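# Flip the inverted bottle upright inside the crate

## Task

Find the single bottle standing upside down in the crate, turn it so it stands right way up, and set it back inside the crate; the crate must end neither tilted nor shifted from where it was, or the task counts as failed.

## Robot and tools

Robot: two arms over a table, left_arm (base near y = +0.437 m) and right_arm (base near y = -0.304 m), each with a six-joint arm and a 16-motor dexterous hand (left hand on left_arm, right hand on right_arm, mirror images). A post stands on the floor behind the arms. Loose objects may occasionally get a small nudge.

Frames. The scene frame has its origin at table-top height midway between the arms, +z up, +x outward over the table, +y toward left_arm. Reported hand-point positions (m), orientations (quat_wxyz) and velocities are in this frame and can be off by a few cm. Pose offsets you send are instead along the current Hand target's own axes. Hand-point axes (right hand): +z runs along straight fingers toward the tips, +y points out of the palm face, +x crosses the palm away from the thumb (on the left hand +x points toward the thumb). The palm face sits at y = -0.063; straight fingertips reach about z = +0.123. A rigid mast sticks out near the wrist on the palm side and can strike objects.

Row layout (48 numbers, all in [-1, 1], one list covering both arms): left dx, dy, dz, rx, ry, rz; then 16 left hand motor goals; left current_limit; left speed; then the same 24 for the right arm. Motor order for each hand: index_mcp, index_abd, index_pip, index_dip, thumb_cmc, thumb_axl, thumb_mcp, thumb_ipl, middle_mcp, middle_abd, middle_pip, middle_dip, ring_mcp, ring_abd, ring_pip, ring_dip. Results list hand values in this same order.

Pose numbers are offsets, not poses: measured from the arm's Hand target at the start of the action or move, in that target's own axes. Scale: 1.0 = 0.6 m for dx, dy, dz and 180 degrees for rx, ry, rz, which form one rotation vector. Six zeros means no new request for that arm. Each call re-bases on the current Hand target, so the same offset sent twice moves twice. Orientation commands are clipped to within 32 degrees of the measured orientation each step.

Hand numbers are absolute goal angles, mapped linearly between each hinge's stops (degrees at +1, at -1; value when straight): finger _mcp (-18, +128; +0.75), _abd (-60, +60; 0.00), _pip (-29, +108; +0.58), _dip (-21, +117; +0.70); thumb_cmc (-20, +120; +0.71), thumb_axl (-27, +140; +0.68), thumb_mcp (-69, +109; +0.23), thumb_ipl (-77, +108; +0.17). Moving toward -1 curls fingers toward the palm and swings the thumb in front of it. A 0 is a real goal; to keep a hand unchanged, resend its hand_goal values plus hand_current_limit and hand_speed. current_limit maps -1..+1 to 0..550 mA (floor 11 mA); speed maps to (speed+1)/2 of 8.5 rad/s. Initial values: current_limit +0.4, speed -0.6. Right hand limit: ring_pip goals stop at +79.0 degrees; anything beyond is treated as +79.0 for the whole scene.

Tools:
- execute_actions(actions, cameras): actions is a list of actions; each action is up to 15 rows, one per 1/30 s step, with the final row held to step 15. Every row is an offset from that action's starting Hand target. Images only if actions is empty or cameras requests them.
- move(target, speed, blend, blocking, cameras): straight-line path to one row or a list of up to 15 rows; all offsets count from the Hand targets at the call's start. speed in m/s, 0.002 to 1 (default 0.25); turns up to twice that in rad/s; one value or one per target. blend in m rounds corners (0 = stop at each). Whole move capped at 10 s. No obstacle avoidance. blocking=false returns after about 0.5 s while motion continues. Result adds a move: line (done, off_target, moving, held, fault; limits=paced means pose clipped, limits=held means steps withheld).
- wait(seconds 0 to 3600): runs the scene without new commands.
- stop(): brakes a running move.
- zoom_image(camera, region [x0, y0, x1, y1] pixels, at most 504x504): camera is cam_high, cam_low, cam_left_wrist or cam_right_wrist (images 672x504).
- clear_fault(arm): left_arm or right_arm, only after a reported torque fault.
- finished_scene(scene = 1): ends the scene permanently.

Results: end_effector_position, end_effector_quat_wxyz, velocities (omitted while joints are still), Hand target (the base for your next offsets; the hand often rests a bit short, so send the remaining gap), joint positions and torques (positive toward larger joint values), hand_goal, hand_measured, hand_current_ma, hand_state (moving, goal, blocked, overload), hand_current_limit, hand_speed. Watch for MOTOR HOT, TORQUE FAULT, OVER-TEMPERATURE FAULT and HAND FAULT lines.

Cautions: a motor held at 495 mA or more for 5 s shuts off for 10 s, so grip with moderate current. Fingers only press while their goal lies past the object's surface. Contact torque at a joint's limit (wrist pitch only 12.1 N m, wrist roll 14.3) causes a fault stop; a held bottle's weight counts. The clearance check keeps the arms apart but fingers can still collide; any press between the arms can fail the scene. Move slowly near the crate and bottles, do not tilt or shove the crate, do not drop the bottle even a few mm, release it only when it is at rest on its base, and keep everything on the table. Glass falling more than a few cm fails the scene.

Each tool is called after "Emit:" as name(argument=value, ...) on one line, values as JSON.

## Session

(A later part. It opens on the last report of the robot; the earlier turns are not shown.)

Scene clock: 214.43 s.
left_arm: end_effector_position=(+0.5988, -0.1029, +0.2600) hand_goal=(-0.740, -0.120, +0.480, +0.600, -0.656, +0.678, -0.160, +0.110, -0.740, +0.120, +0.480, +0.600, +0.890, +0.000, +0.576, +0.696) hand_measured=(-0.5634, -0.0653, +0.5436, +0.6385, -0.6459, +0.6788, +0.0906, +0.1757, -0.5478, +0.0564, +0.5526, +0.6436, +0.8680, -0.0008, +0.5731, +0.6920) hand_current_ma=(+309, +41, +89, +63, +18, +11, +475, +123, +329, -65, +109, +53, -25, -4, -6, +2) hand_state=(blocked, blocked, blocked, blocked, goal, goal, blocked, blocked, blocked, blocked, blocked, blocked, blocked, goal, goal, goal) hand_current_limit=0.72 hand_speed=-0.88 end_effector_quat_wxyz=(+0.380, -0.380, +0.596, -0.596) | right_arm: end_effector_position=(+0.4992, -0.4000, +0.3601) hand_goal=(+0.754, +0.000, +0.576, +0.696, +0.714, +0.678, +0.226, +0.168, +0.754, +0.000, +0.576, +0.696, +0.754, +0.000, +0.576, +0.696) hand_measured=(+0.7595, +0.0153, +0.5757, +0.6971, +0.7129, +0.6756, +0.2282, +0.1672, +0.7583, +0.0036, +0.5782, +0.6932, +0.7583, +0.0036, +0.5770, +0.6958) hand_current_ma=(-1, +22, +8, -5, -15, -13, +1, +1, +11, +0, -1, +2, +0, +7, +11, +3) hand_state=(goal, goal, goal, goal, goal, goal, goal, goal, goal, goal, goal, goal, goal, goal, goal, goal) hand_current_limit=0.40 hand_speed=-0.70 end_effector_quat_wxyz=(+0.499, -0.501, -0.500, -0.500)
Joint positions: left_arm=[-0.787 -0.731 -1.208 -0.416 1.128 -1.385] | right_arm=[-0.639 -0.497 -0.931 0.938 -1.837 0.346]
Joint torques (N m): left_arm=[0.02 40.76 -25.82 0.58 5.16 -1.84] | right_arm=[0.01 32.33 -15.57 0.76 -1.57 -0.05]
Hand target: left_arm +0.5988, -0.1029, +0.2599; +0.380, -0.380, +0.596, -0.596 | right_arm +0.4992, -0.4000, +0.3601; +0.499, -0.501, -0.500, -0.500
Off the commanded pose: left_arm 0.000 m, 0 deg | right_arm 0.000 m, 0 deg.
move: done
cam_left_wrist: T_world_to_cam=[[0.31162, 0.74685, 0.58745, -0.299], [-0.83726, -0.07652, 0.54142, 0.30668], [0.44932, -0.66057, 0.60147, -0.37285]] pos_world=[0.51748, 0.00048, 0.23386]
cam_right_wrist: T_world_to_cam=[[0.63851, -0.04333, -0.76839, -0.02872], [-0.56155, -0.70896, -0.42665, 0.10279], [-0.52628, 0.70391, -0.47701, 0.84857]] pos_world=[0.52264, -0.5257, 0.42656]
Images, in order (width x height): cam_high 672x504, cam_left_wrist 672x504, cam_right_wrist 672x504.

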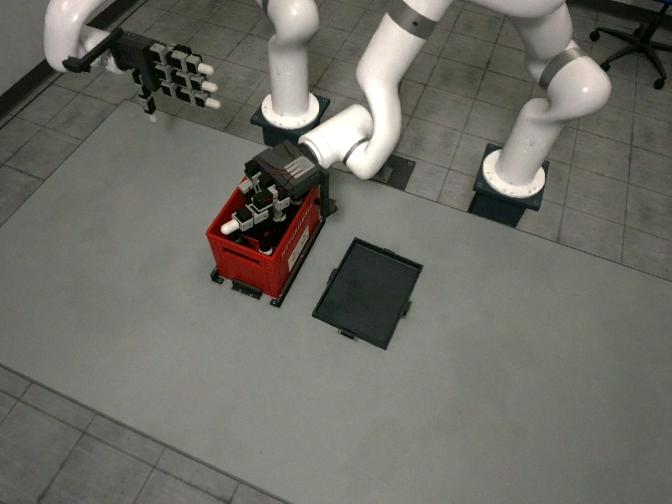

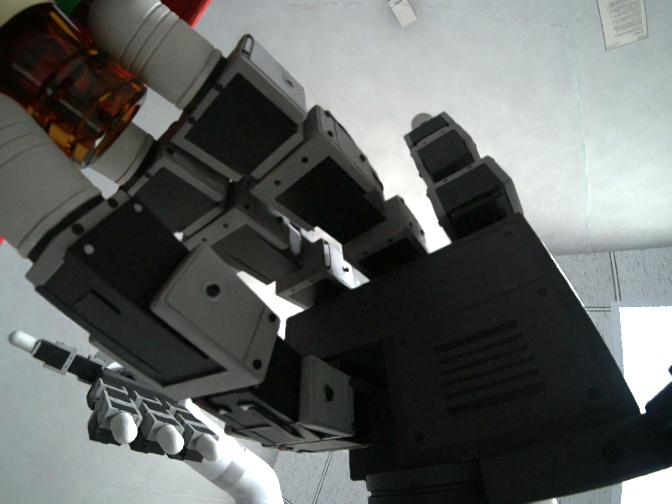

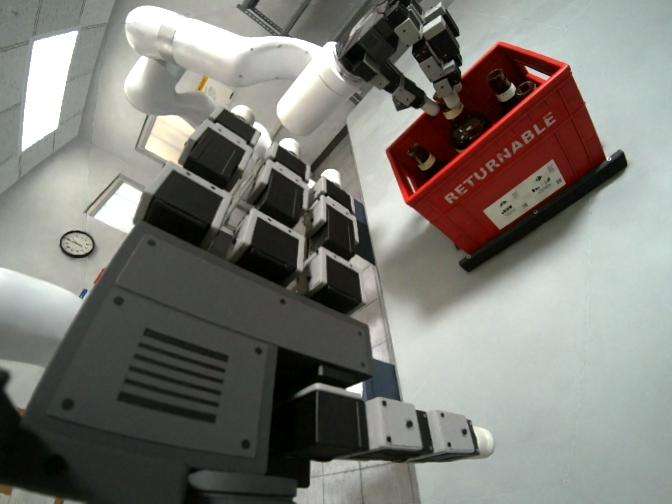

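Emit:
move(target=[0,0.0633,0,0,0,0,-0.74,-0.12,0.48,0.6,-0.657,0.677,-0.16,0.11,-0.74,0.12,0.48,0.6,0.89,0,0.576,0.696,0.72,-0.88,0,0,0,0,0,0,0.754,0,0.576,0.696,0.714,0.678,0.226,0.168,0.754,0,0.576,0.696,0.754,0,0.576,0.696,0.4,-0.7], speed=0.035, cameras=["cam_left_wrist","cam_right_wrist"])

Emit:
zoom_image(camera="cam_right_wrist", region=[400, 20, 530, 180])

Emit:
zoom_image(camera="cam_left_wrist", region=[0, 0, 250, 250])

Scene clock: 217.00 s.
left_arm: end_effector_position=(+0.5988, -0.1029, +0.2220) hand_goal=(-0.740, -0.120, +0.480, +0.600, -0.656, +0.678, -0.160, +0.110, -0.740, +0.120, +0.480, +0.600, +0.890, +0.000, +0.576, +0.696) hand_measured=(-0.5634, -0.0653, +0.5436, +0.6385, -0.6459, +0.6777, +0.0906, +0.1767, -0.5490, +0.0549, +0.5539, +0.6436, +0.8680, -0.0008, +0.5744, +0.6920) hand_current_ma=(+299, +55, +91, +56, +7, +3, +487, +129, +311, -64, +125, +60, -19, -8, -27, +4) hand_state=(blocked, blocked, blocked, blocked, goal, goal, blocked, blocked, blocked, blocked, blocked, blocked, blocked, goal, goal, goal) hand_current_limit=0.72 hand_speed=-0.88 end_effector_quat_wxyz=(+0.380, -0.380, +0.596, -0.596) | right_arm: end_effector_position=(+0.4992, -0.4000, +0.3601) hand_goal=(+0.754, +0.000, +0.576, +0.696, +0.714, +0.678, +0.226, +0.168, +0.754, +0.000, +0.576, +0.696, +0.754, +0.000, +0.576, +0.696) hand_measured=(+0.7595, +0.0153, +0.5757, +0.6971, +0.7129, +0.6746, +0.2282, +0.1672, +0.7583, +0.0036, +0.5782, +0.6932, +0.7595, +0.0036, +0.5770, +0.6958) hand_current_ma=(-5, +22, +7, -10, -10, -11, +1, -1, +9, -5, +0, -2, -7, +3, +10, +10) hand_state=(goal, goal, goal, goal, goal, goal, goal, goal, goal, goal, goal, goal, goal, goal, goal, goal) hand_current_limit=0.40 hand_speed=-0.70 end_effector_quat_wxyz=(+0.499, -0.501, -0.500, -0.500)
Joint positions: left_arm=[-0.787 -0.8 -1.216 -0.405 1.184 -1.411] | right_arm=[-0.639 -0.497 -0.931 0.938 -1.837 0.346]
Joint torques (N m): left_arm=[0.02 41.74 -25.53 0.51 5.33 -1.98] | right_arm=[0.01 32.33 -15.57 0.76 -1.57 -0.05]
Hand target: left_arm +0.5988, -0.1029, +0.2219; +0.380, -0.380, +0.596, -0.596 | right_arm +0.4992, -0.4000, +0.3601; +0.499, -0.501, -0.500, -0.500
Off the commanded pose: left_arm 0.000 m, 0 deg | right_arm 0.000 m, 0 deg.
move: done
cam_left_wrist: T_world_to_cam=[[0.31162, 0.74685, 0.58745, -0.27667], [-0.83726, -0.07652, 0.54142, 0.32726], [0.44932, -0.66057, 0.60147, -0.35]] pos_world=[0.51748, 0.00048, 0.19586]
cam_right_wrist: T_world_to_cam=[[0.63851, -0.04333, -0.76839, -0.02872], [-0.56155, -0.70896, -0.42665, 0.10279], [-0.52628, 0.70391, -0.47701, 0.84857]] pos_world=[0.52264, -0.5257, 0.42656]

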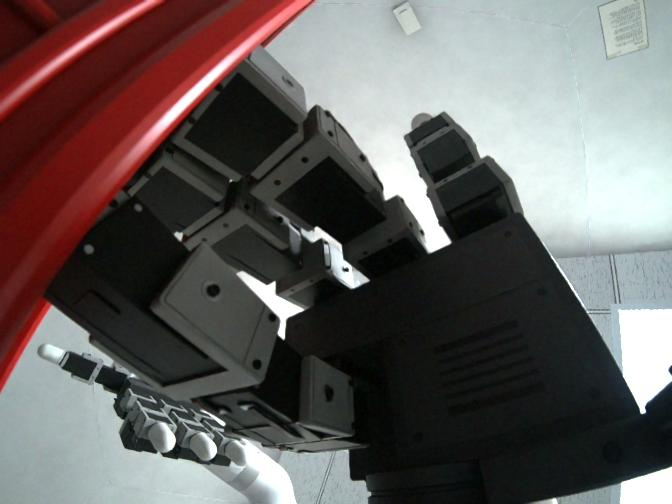

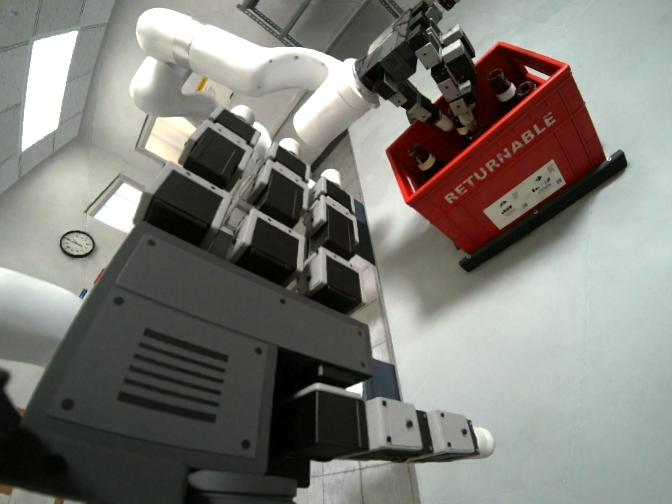

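Scaled by 3.150 from the camera's image (finer frame: 960x720).

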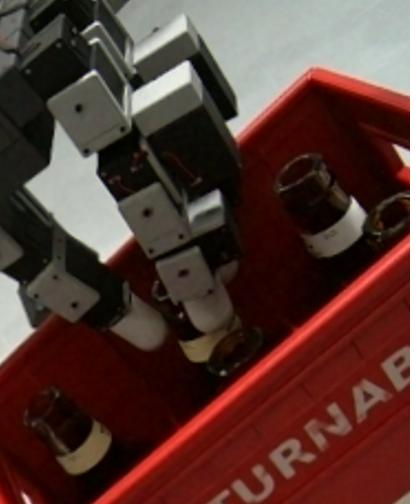

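Scaled by 2.016 from the camera's image (finer frame: 960x720).

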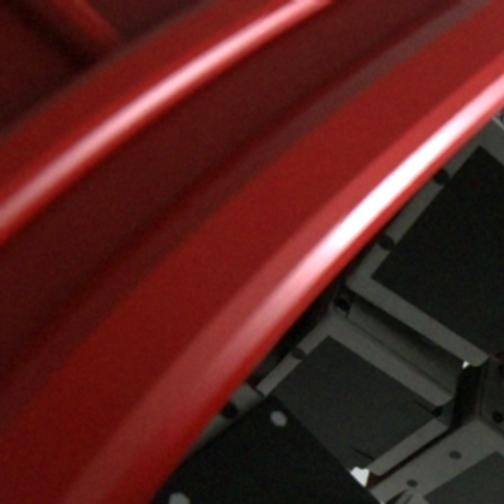

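Emit:
move(target=[0,0.0083,0,0,0,0,-0.74,-0.12,0.48,0.6,-0.657,0.677,-0.16,0.11,-0.74,0.12,0.48,0.6,0.89,0,0.576,0.696,0.72,-0.88,0,0,0,0,0,0,0.754,0,0.576,0.696,0.714,0.678,0.226,0.168,0.754,0,0.576,0.696,0.754,0,0.576,0.696,0.4,-0.7], speed=0.02, cameras=["cam_right_wrist"])

Emit:
zoom_image(camera="cam_right_wrist", region=[400, 20, 530, 180])

Scene clock: 218.47 s.
left_arm: end_effector_position=(+0.5988, -0.1029, +0.2171) hand_goal=(-0.740, -0.120, +0.480, +0.600, -0.656, +0.678, -0.160, +0.110, -0.740, +0.120, +0.480, +0.600, +0.890, +0.000, +0.576, +0.696) hand_measured=(-0.5900, -0.0579, +0.5436, +0.6372, -0.6459, +0.6756, +0.0906, +0.1757, -0.5514, +0.0432, +0.5539, +0.6423, +0.8680, -0.0008, +0.5744, +0.6920) hand_current_ma=(+234, +54, +93, +52, +13, -3, +472, +123, +325, -82, +123, +57, -32, +3, -6, -15) hand_state=(blocked, blocked, blocked, blocked, goal, goal, blocked, blocked, blocked, blocked, blocked, blocked, blocked, goal, goal, goal) hand_current_limit=0.72 hand_speed=-0.88 end_effector_quat_wxyz=(+0.380, -0.380, +0.596, -0.596) | right_arm: end_effector_position=(+0.4992, -0.4000, +0.3601) hand_goal=(+0.754, +0.000, +0.576, +0.696, +0.714, +0.678, +0.226, +0.168, +0.754, +0.000, +0.576, +0.696, +0.754, +0.000, +0.576, +0.696) hand_measured=(+0.7595, +0.0153, +0.5770, +0.6971, +0.7129, +0.6756, +0.2282, +0.1672, +0.7583, +0.0036, +0.5782, +0.6932, +0.7583, +0.0036, +0.5770, +0.6958) hand_current_ma=(+6, +15, -3, -6, -11, -14, +3, -6, +5, +7, -2, -1, +0, +3, +7, +9) hand_state=(goal, goal, goal, goal, goal, goal, goal, goal, goal, goal, goal, goal, goal, goal, goal, goal) hand_current_limit=0.40 hand_speed=-0.70 end_effector_quat_wxyz=(+0.499, -0.501, -0.500, -0.500)
Joint positions: left_arm=[-0.787 -0.809 -1.218 -0.404 1.191 -1.414] | right_arm=[-0.639 -0.497 -0.931 0.938 -1.837 0.346]
Joint torques (N m): left_arm=[0.02 41.86 -16.69 0.5 1.53 -1.7] | right_arm=[0.01 32.33 -15.57 0.76 -1.57 -0.05]
Hand target: left_arm +0.5988, -0.1029, +0.2170; +0.380, -0.380, +0.596, -0.596 | right_arm +0.4992, -0.4000, +0.3601; +0.499, -0.501, -0.500, -0.500
Off the commanded pose: left_arm 0.000 m, 0 deg | right_arm 0.000 m, 0 deg.
move: done
cam_right_wrist: T_world_to_cam=[[0.63851, -0.04333, -0.76839, -0.02872], [-0.56155, -0.70896, -0.42665, 0.10279], [-0.52628, 0.70391, -0.47701, 0.84857]] pos_world=[0.52264, -0.5257, 0.42656]

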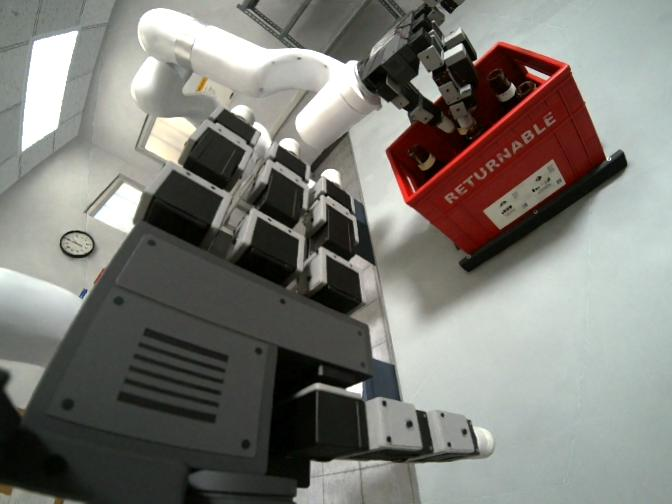

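Scaled by 3.150 from the camera's image (finer frame: 960x720).

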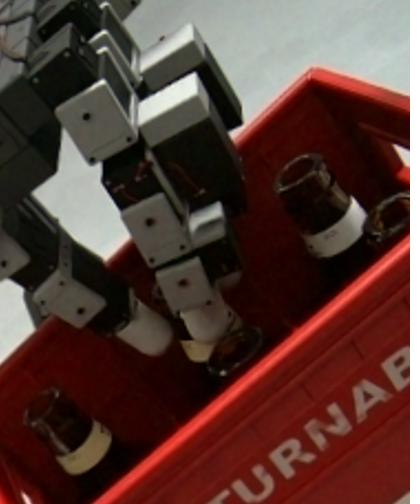

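Emit:
zoom_image(camera="cam_right_wrist", region=[430, 80, 500, 150])

Emit:
execute_actions(actions=[])

Emit:
zoom_image(camera="cam_low", region=[250, 180, 350, 290])

Emit:
zoom_image(camera="cam_high", region=[200, 150, 330, 310])

Scaled by 7.200 from the camera's image (finer frame: 960x720).

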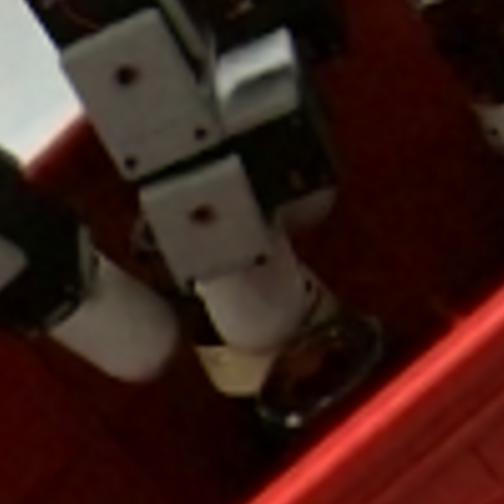

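Scene clock: 219.67 s.
left_arm: end_effector_position=(+0.5988, -0.1029, +0.2170) hand_goal=(-0.740, -0.120, +0.480, +0.600, -0.656, +0.678, -0.160, +0.110, -0.740, +0.120, +0.480, +0.600, +0.890, +0.000, +0.576, +0.696) hand_measured=(-0.5900, -0.0565, +0.5436, +0.6385, -0.6471, +0.6756, +0.0916, +0.1767, -0.5514, +0.0432, +0.5539, +0.6423, +0.8680, -0.0008, +0.5731, +0.6932) hand_current_ma=(+248, +59, +80, +60, +12, -19, +473, +117, +312, -82, +116, +46, -10, +3, -17, -11) hand_state=(blocked, blocked, blocked, blocked, goal, goal, blocked, blocked, blocked, blocked, blocked, blocked, blocked, goal, goal, goal) hand_current_limit=0.72 hand_speed=-0.88 end_effector_quat_wxyz=(+0.380, -0.380, +0.596, -0.596) | right_arm: end_effector_position=(+0.4992, -0.4000, +0.3601) hand_goal=(+0.754, +0.000, +0.576, +0.696, +0.714, +0.678, +0.226, +0.168, +0.754, +0.000, +0.576, +0.696, +0.754, +0.000, +0.576, +0.696) hand_measured=(+0.7595, +0.0168, +0.5757, +0.6971, +0.7117, +0.6746, +0.2282, +0.1672, +0.7583, +0.0036, +0.5782, +0.6932, +0.7595, +0.0036, +0.5770, +0.6958) hand_current_ma=(-5, +14, +2, -11, -15, -11, +1, -2, +14, +2, +2, -5, +6, +3, +7, +9) hand_state=(goal, goal, goal, goal, goal, goal, goal, goal, goal, goal, goal, goal, goal, goal, goal, goal) hand_current_limit=0.40 hand_speed=-0.70 end_effector_quat_wxyz=(+0.499, -0.501, -0.500, -0.500)
Joint positions: left_arm=[-0.787 -0.809 -1.218 -0.404 1.191 -1.414] | right_arm=[-0.639 -0.497 -0.931 0.938 -1.837 0.346]
Joint velocities: within noise
Joint torques (N m): left_arm=[0.02 41.86 -16.68 0.5 1.53 0] | right_arm=[0.01 32.33 -15.57 0.76 -1.57 -0.05]
Hand target: left_arm +0.5988, -0.1029, +0.2170; +0.380, -0.380, +0.596, -0.596 | right_arm +0.4992, -0.4000, +0.3601; +0.499, -0.501, -0.500, -0.500
Off the commanded pose: left_arm 0.000 m, 0 deg | right_arm 0.000 m, 0 deg.
camera_calibration:
cam_left_wrist: T_world_to_cam=[[0.31162, 0.74685, 0.58745, -0.27374], [-0.83726, -0.07652, 0.54142, 0.32997], [0.44932, -0.66057, 0.60147, -0.34699]] pos_world=[0.51748, 0.00048, 0.19086]
cam_right_wrist: T_world_to_cam=[[0.63851, -0.04333, -0.76839, -0.02872], [-0.56155, -0.70896, -0.42665, 0.10279], [-0.52628, 0.70391, -0.47701, 0.84857]] pos_world=[0.52264, -0.5257, 0.42656]

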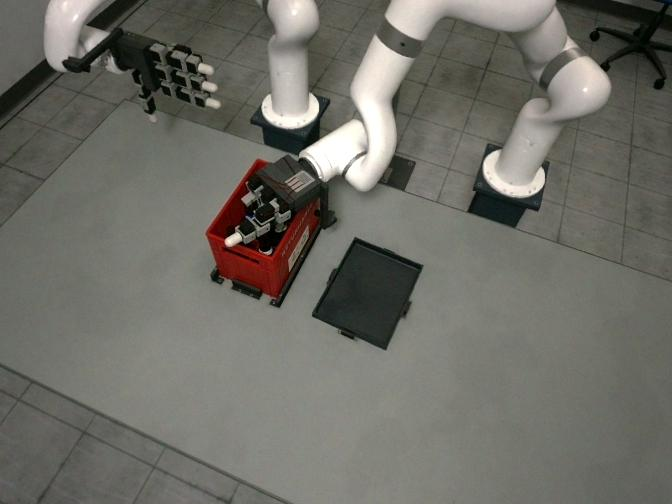

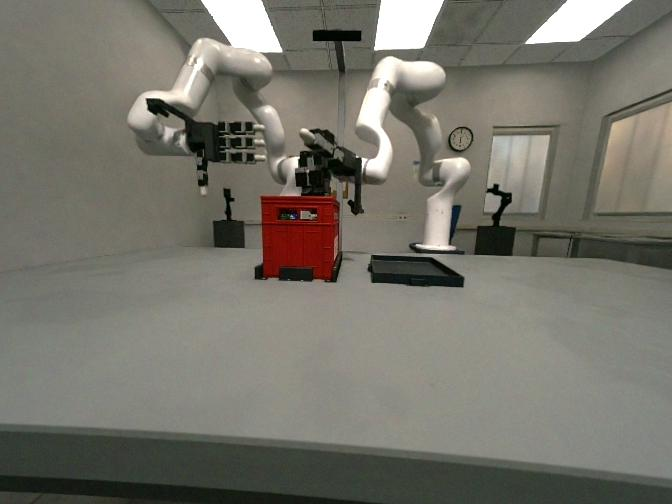

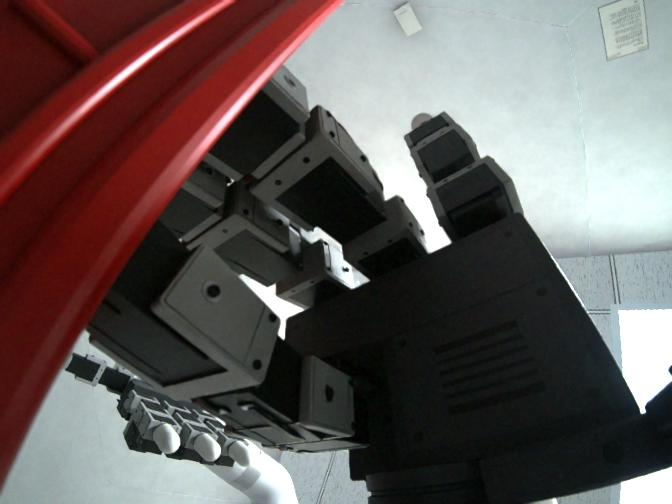

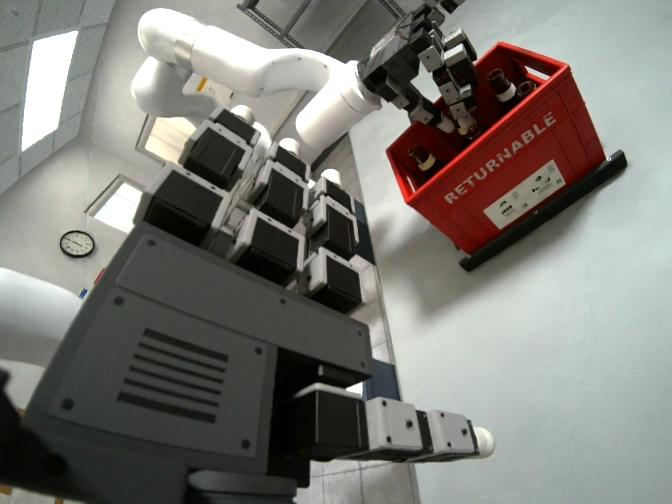

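Scaled by 4.582 from the camera's image (finer frame: 960x720).

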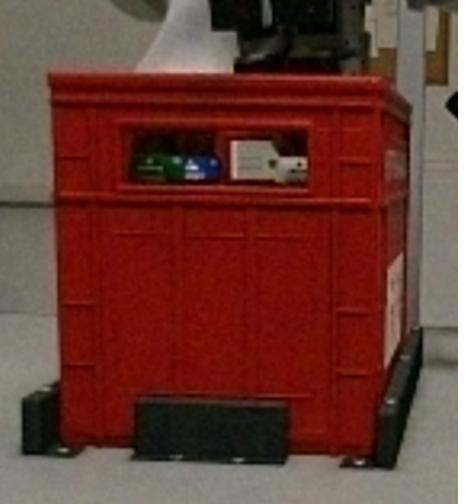

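Scaled by 3.150 from the camera's image (finer frame: 960x720).

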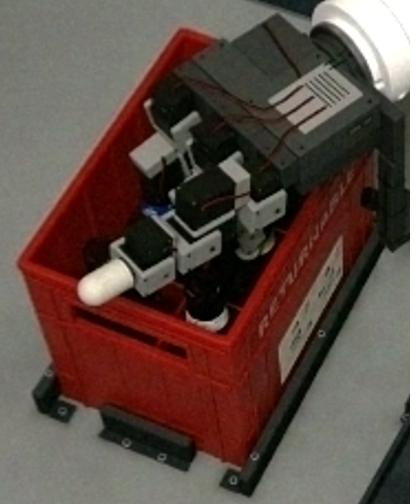

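Emit:
move(target=[[0,0,0,0,0,0,-0.62,-0.1,0.53,0.63,-0.657,0.677,0.04,0.168,-0.62,0.1,0.53,0.63,0.89,0,0.576,0.696,0.3,-0.9,0,0,0,0,0,0,0.754,0,0.576,0.696,0.714,0.678,0.226,0.168,0.754,0,0.576,0.696,0.754,0,0.576,0.696,0.4,-0.7],[0,0.005,0,0,0,0,-0.56,-0.09,0.54,0.638,-0.657,0.677,0.1,0.168,-0.54,0.09,0.55,0.64,0.89,0,0.576,0.696,0.3,-0.92,0,0,0,0,0,0,0.754,0,0.576,0.696,0.714,0.678,0.226,0.168,0.754,0,0.576,0.696,0.754,0,0.576,0.696,0.4,-0.7]], speed=0.02, cameras=["cam_right_wrist","cam_high"])

Emit:
zoom_image(camera="cam_right_wrist", region=[400, 20, 530, 180])

Scene clock: 222.87 s.
left_arm: end_effector_position=(+0.5988, -0.1029, +0.2139) hand_goal=(-0.560, -0.090, +0.540, +0.638, -0.656, +0.678, +0.100, +0.168, -0.540, +0.090, +0.550, +0.640, +0.890, +0.000, +0.576, +0.696) hand_measured=(-0.5683, -0.0726, +0.5436, +0.6385, -0.6459, +0.6788, +0.1124, +0.1910, -0.5502, +0.0739, +0.5616, +0.6448, +0.8668, -0.0023, +0.5744, +0.6932) hand_current_ma=(-11, +29, +9, +0, +12, -7, +33, +37, -14, -29, +27, -24, -29, +13, -4, -7) hand_state=(goal, goal, goal, goal, goal, goal, goal, blocked, goal, goal, goal, goal, blocked, goal, goal, goal) hand_current_limit=0.30 hand_speed=-0.92 end_effector_quat_wxyz=(+0.380, -0.380, +0.596, -0.596) | right_arm: end_effector_position=(+0.4992, -0.4000, +0.3601) hand_goal=(+0.754, +0.000, +0.576, +0.696, +0.714, +0.678, +0.226, +0.168, +0.754, +0.000, +0.576, +0.696, +0.754, +0.000, +0.576, +0.696) hand_measured=(+0.7595, +0.0153, +0.5757, +0.6971, +0.7129, +0.6746, +0.2282, +0.1672, +0.7583, +0.0036, +0.5782, +0.6932, +0.7583, +0.0036, +0.5770, +0.6971) hand_current_ma=(+7, +16, +3, -6, -5, -19, -1, -4, +8, -4, +0, +3, +4, +7, +11, +7) hand_state=(goal, goal, goal, goal, goal, goal, goal, goal, goal, goal, goal, goal, goal, goal, goal, goal) hand_current_limit=0.40 hand_speed=-0.70 end_effector_quat_wxyz=(+0.499, -0.501, -0.500, -0.500)
Joint positions: left_arm=[-0.787 -0.815 -1.219 -0.403 1.195 -1.416] | right_arm=[-0.639 -0.497 -0.931 0.938 -1.837 0.346]
Joint torques (N m): left_arm=[0.02 41.94 -16.62 0.5 1.53 0] | right_arm=[0.01 32.33 -15.57 0.76 -1.57 -0.05]
Hand target: left_arm +0.5988, -0.1029, +0.2140; +0.380, -0.380, +0.596, -0.596 | right_arm +0.4992, -0.4000, +0.3601; +0.499, -0.501, -0.500, -0.500
Off the commanded pose: left_arm 0.000 m, 0 deg | right_arm 0.000 m, 0 deg.
move: done
cam_right_wrist: T_world_to_cam=[[0.63851, -0.04333, -0.76839, -0.02872], [-0.56155, -0.70896, -0.42665, 0.10279], [-0.52628, 0.70391, -0.47701, 0.84857]] pos_world=[0.52264, -0.5257, 0.42656]
Images, in order (width x height): cam_high 672x504, cam_right_wrist 672x504.

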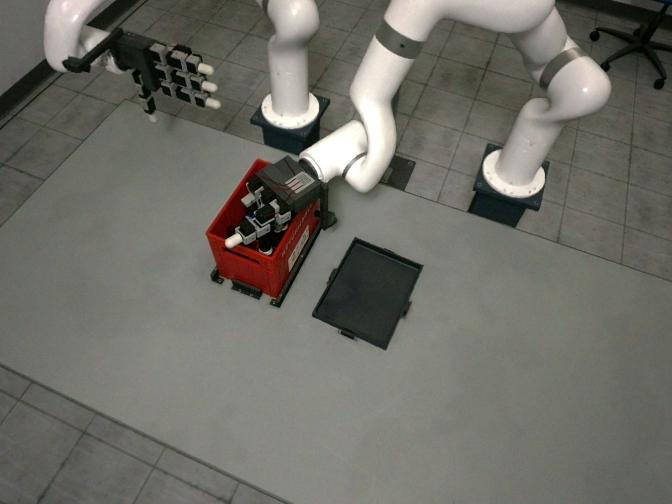

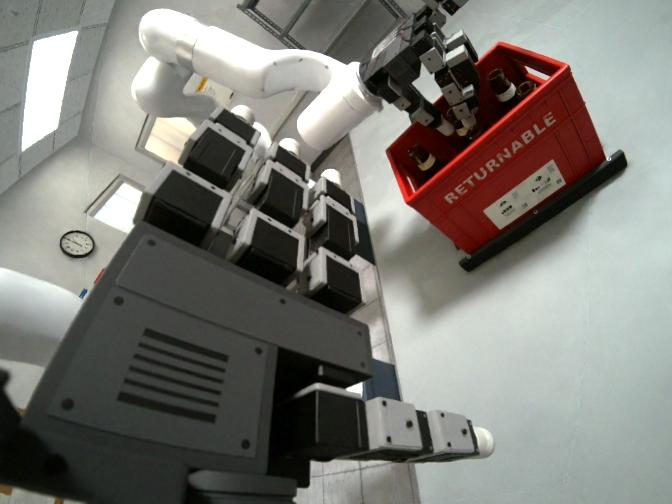

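Scaled by 3.150 from the camera's image (finer frame: 960x720).

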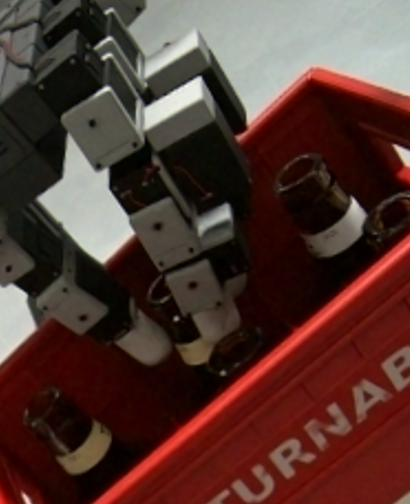

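Emit:
move(target=[[0,0,0,0,0,0,-0.42,-0.09,0.518,0.638,-0.657,0.677,0.2,0.168,-0.42,0.09,0.518,0.638,0.89,0,0.576,0.696,0.3,-0.85,0,0,0,0,0,0,0.754,0,0.576,0.696,0.714,0.678,0.226,0.168,0.754,0,0.576,0.696,0.754,0,0.576,0.696,0.4,-0.7],[0,-0.1,0,0,0,0,-0.42,-0.09,0.518,0.638,-0.657,0.677,0.2,0.168,-0.42,0.09,0.518,0.638,0.89,0,0.576,0.696,0.3,-0.85,0,0,0,0,0,0,0.754,0,0.576,0.696,0.714,0.678,0.226,0.168,0.754,0,0.576,0.696,0.754,0,0.576,0.696,0.4,-0.7]], speed=0.07, cameras=["cam_right_wrist","cam_high"])

Emit:
zoom_image(camera="cam_right_wrist", region=[370, 0, 600, 200])

Emit:
zoom_image(camera="cam_high", region=[200, 150, 330, 310])

Scene clock: 225.70 s.
left_arm: end_effector_position=(+0.5988, -0.1029, +0.2739) hand_goal=(-0.420, -0.090, +0.518, +0.638, -0.656, +0.678, +0.200, +0.168, -0.420, +0.090, +0.518, +0.638, +0.890, +0.000, +0.576, +0.696) hand_measured=(-0.4332, -0.0726, +0.5218, +0.6385, -0.6459, +0.6777, +0.1945, +0.1757, -0.4344, +0.0739, +0.5231, +0.6436, +0.8680, -0.0008, +0.5744, +0.6920) hand_current_ma=(-22, +19, -5, +2, +15, -1, -12, +17, -2, -25, +28, -8, -18, +8, -8, +4) hand_state=(goal, goal, goal, goal, goal, goal, goal, goal, goal, goal, goal, goal, blocked, goal, goal, goal) hand_current_limit=0.30 hand_speed=-0.85 end_effector_quat_wxyz=(+0.380, -0.380, +0.596, -0.596) | right_arm: end_effector_position=(+0.4992, -0.4000, +0.3601) hand_goal=(+0.754, +0.000, +0.576, +0.696, +0.714, +0.678, +0.226, +0.168, +0.754, +0.000, +0.576, +0.696, +0.754, +0.000, +0.576, +0.696) hand_measured=(+0.7595, +0.0153, +0.5757, +0.6971, +0.7129, +0.6756, +0.2282, +0.1672, +0.7583, +0.0036, +0.5782, +0.6932, +0.7583, +0.0036, +0.5770, +0.6958) hand_current_ma=(+5, +19, -4, -10, -12, -16, -2, -9, +1, +0, -4, -2, +2, +4, +9, +4) hand_state=(goal, goal, goal, goal, goal, goal, goal, goal, goal, goal, goal, goal, goal, goal, goal, goal) hand_current_limit=0.40 hand_speed=-0.70 end_effector_quat_wxyz=(+0.499, -0.501, -0.500, -0.500)
Joint positions: left_arm=[-0.787 -0.707 -1.207 -0.42 1.107 -1.374] | right_arm=[-0.639 -0.497 -0.931 0.938 -1.837 0.346]
Joint torques (N m): left_arm=[0.02 51.36 -17.83 0.61 1.53 1.9] | right_arm=[0.01 32.33 -15.57 0.76 -1.57 -0.05]
Hand target: left_arm +0.5988, -0.1029, +0.2740; +0.380, -0.380, +0.596, -0.596 | right_arm +0.4992, -0.4000, +0.3601; +0.499, -0.501, -0.500, -0.500
Off the commanded pose: left_arm 0.000 m, 0 deg | right_arm 0.000 m, 0 deg.
move: done
cam_right_wrist: T_world_to_cam=[[0.63851, -0.04333, -0.76839, -0.02872], [-0.56155, -0.70896, -0.42665, 0.10279], [-0.52628, 0.70391, -0.47701, 0.84857]] pos_world=[0.52264, -0.5257, 0.42656]
Images, in order (width x height): cam_high 672x504, cam_right_wrist 672x504.

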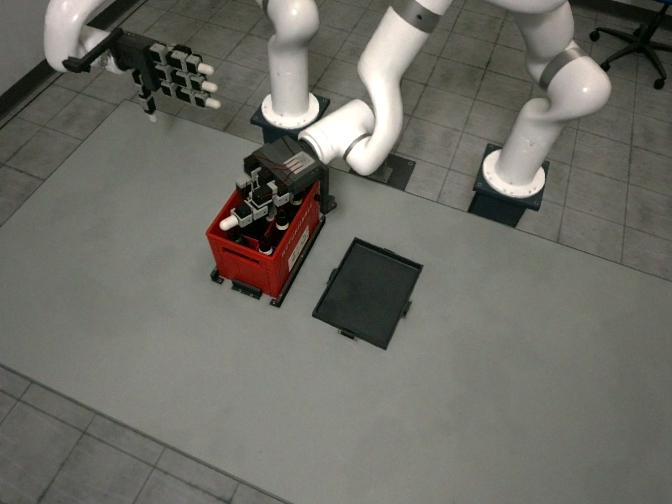

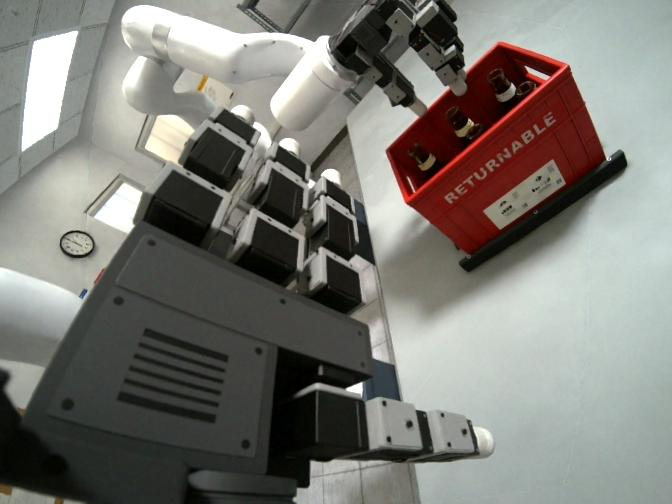

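Scaled by 2.191 from the camera's image (finer frame: 960x720).

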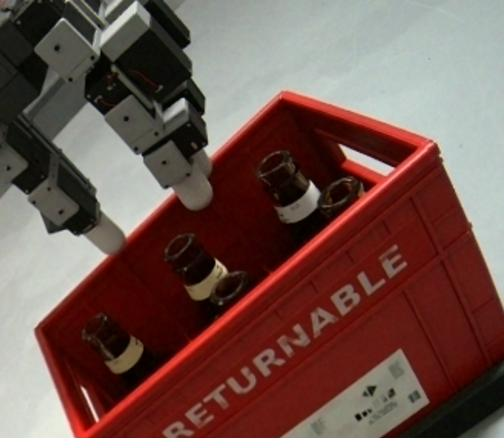

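Scaled by 3.150 from the camera's image (finer frame: 960x720).

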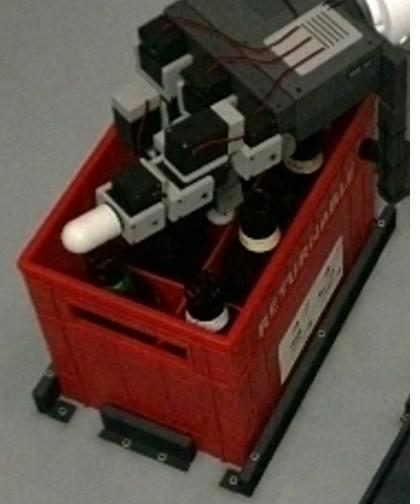

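Emit:
move(target=[0,-0.25,0,0,0,0,-0.42,-0.09,0.518,0.638,-0.657,0.677,0.2,0.168,-0.42,0.09,0.518,0.638,0.89,0,0.576,0.696,0.3,-0.85,0,0,0,0,0,0,0.754,0,0.576,0.696,0.714,0.678,0.226,0.168,0.754,0,0.576,0.696,0.754,0,0.576,0.696,0.4,-0.7], speed=0.2, cameras=["cam_right_wrist","cam_high","cam_low"])

Emit:
zoom_image(camera="cam_high", region=[200, 150, 330, 310])

Scene clock: 227.83 s.
left_arm: end_effector_position=(+0.5989, -0.1029, +0.4239) hand_goal=(-0.420, -0.090, +0.518, +0.638, -0.656, +0.678, +0.200, +0.168, -0.420, +0.090, +0.518, +0.638, +0.890, +0.000, +0.576, +0.696) hand_measured=(-0.4344, -0.0726, +0.5205, +0.6385, -0.6459, +0.6788, +0.1955, +0.1757, -0.4344, +0.0754, +0.5244, +0.6436, +0.8680, -0.0008, +0.5731, +0.6920) hand_current_ma=(-28, +19, -3, +12, +18, +10, -14, +0, -4, -13, +14, +10, -17, -4, -5, +0) hand_state=(goal, goal, goal, goal, goal, goal, goal, goal, goal, goal, goal, goal, blocked, goal, goal, goal) hand_current_limit=0.30 hand_speed=-0.85 end_effector_quat_wxyz=(+0.380, -0.380, +0.596, -0.596) | right_arm: end_effector_position=(+0.4992, -0.4000, +0.3601) hand_goal=(+0.754, +0.000, +0.576, +0.696, +0.714, +0.678, +0.226, +0.168, +0.754, +0.000, +0.576, +0.696, +0.754, +0.000, +0.576, +0.696) hand_measured=(+0.7595, +0.0153, +0.5757, +0.6971, +0.7129, +0.6746, +0.2282, +0.1672, +0.7583, +0.0036, +0.5782, +0.6932, +0.7583, +0.0036, +0.5770, +0.6958) hand_current_ma=(+0, +19, +3, -5, -12, -16, -4, +3, +12, +0, +0, -3, +3, +6, +6, +1) hand_state=(goal, goal, goal, goal, goal, goal, goal, goal, goal, goal, goal, goal, goal, goal, goal, goal) hand_current_limit=0.40 hand_speed=-0.70 end_effector_quat_wxyz=(+0.499, -0.501, -0.500, -0.500)
Joint positions: left_arm=[-0.787 -0.491 -1.267 -0.502 0.86 -1.227] | right_arm=[-0.639 -0.497 -0.931 0.938 -1.837 0.346]
Joint torques (N m): left_arm=[-11.05 48.09 -20.38 0.87 -1.69 1.81] | right_arm=[0.01 32.33 -15.57 0.76 -1.57 -0.05]
Hand target: left_arm +0.5989, -0.1029, +0.4240; +0.380, -0.380, +0.596, -0.596 | right_arm +0.4992, -0.4000, +0.3601; +0.499, -0.501, -0.500, -0.500
Off the commanded pose: left_arm 0.000 m, 0 deg | right_arm 0.000 m, 0 deg.
move: done
cam_right_wrist: T_world_to_cam=[[0.63851, -0.04333, -0.76839, -0.02872], [-0.56155, -0.70896, -0.42665, 0.10279], [-0.52628, 0.70391, -0.47701, 0.84857]] pos_world=[0.52264, -0.5257, 0.42656]
Images, in order (width x height): cam_high 672x504, cam_low 672x504, cam_right_wrist 672x504.

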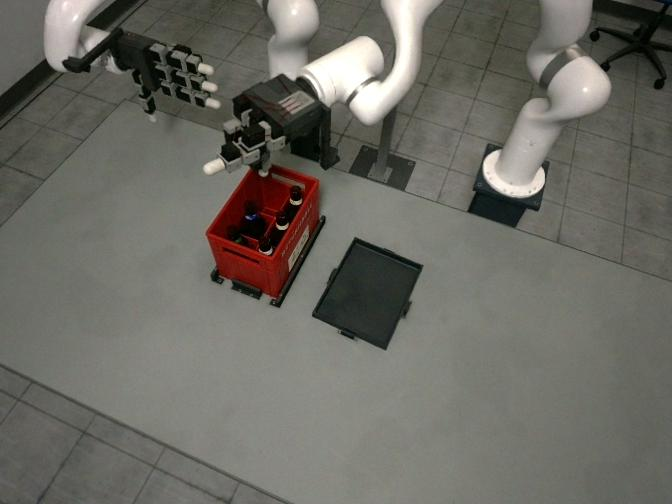

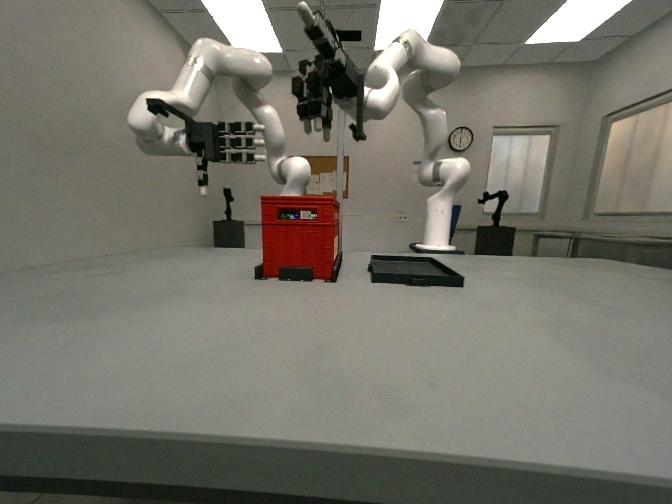

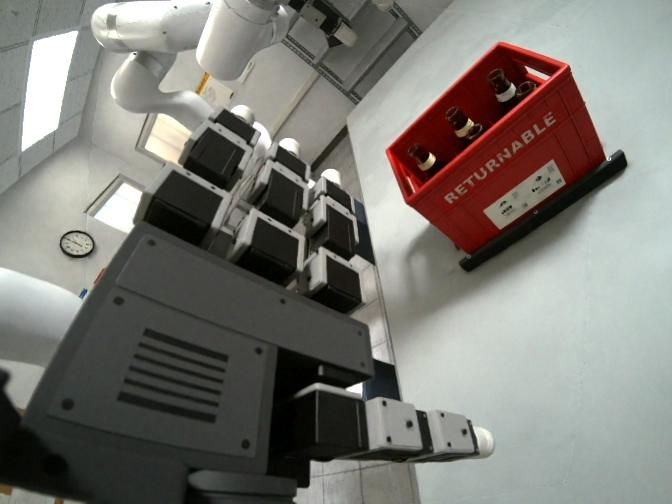

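Scaled by 3.150 from the camera's image (finer frame: 960x720).

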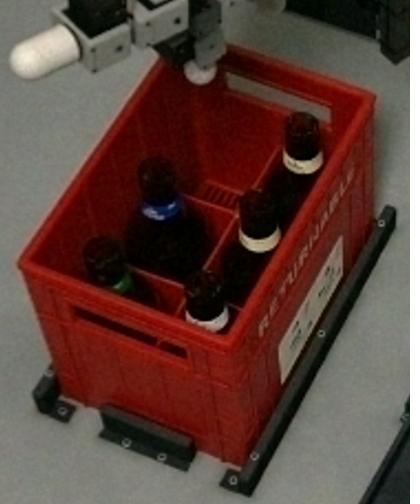

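The bottle is upright and seated in its cell, and the crate has not moved.

Emit:
finished_scene(scene=1)

The scene is finished: the task was done.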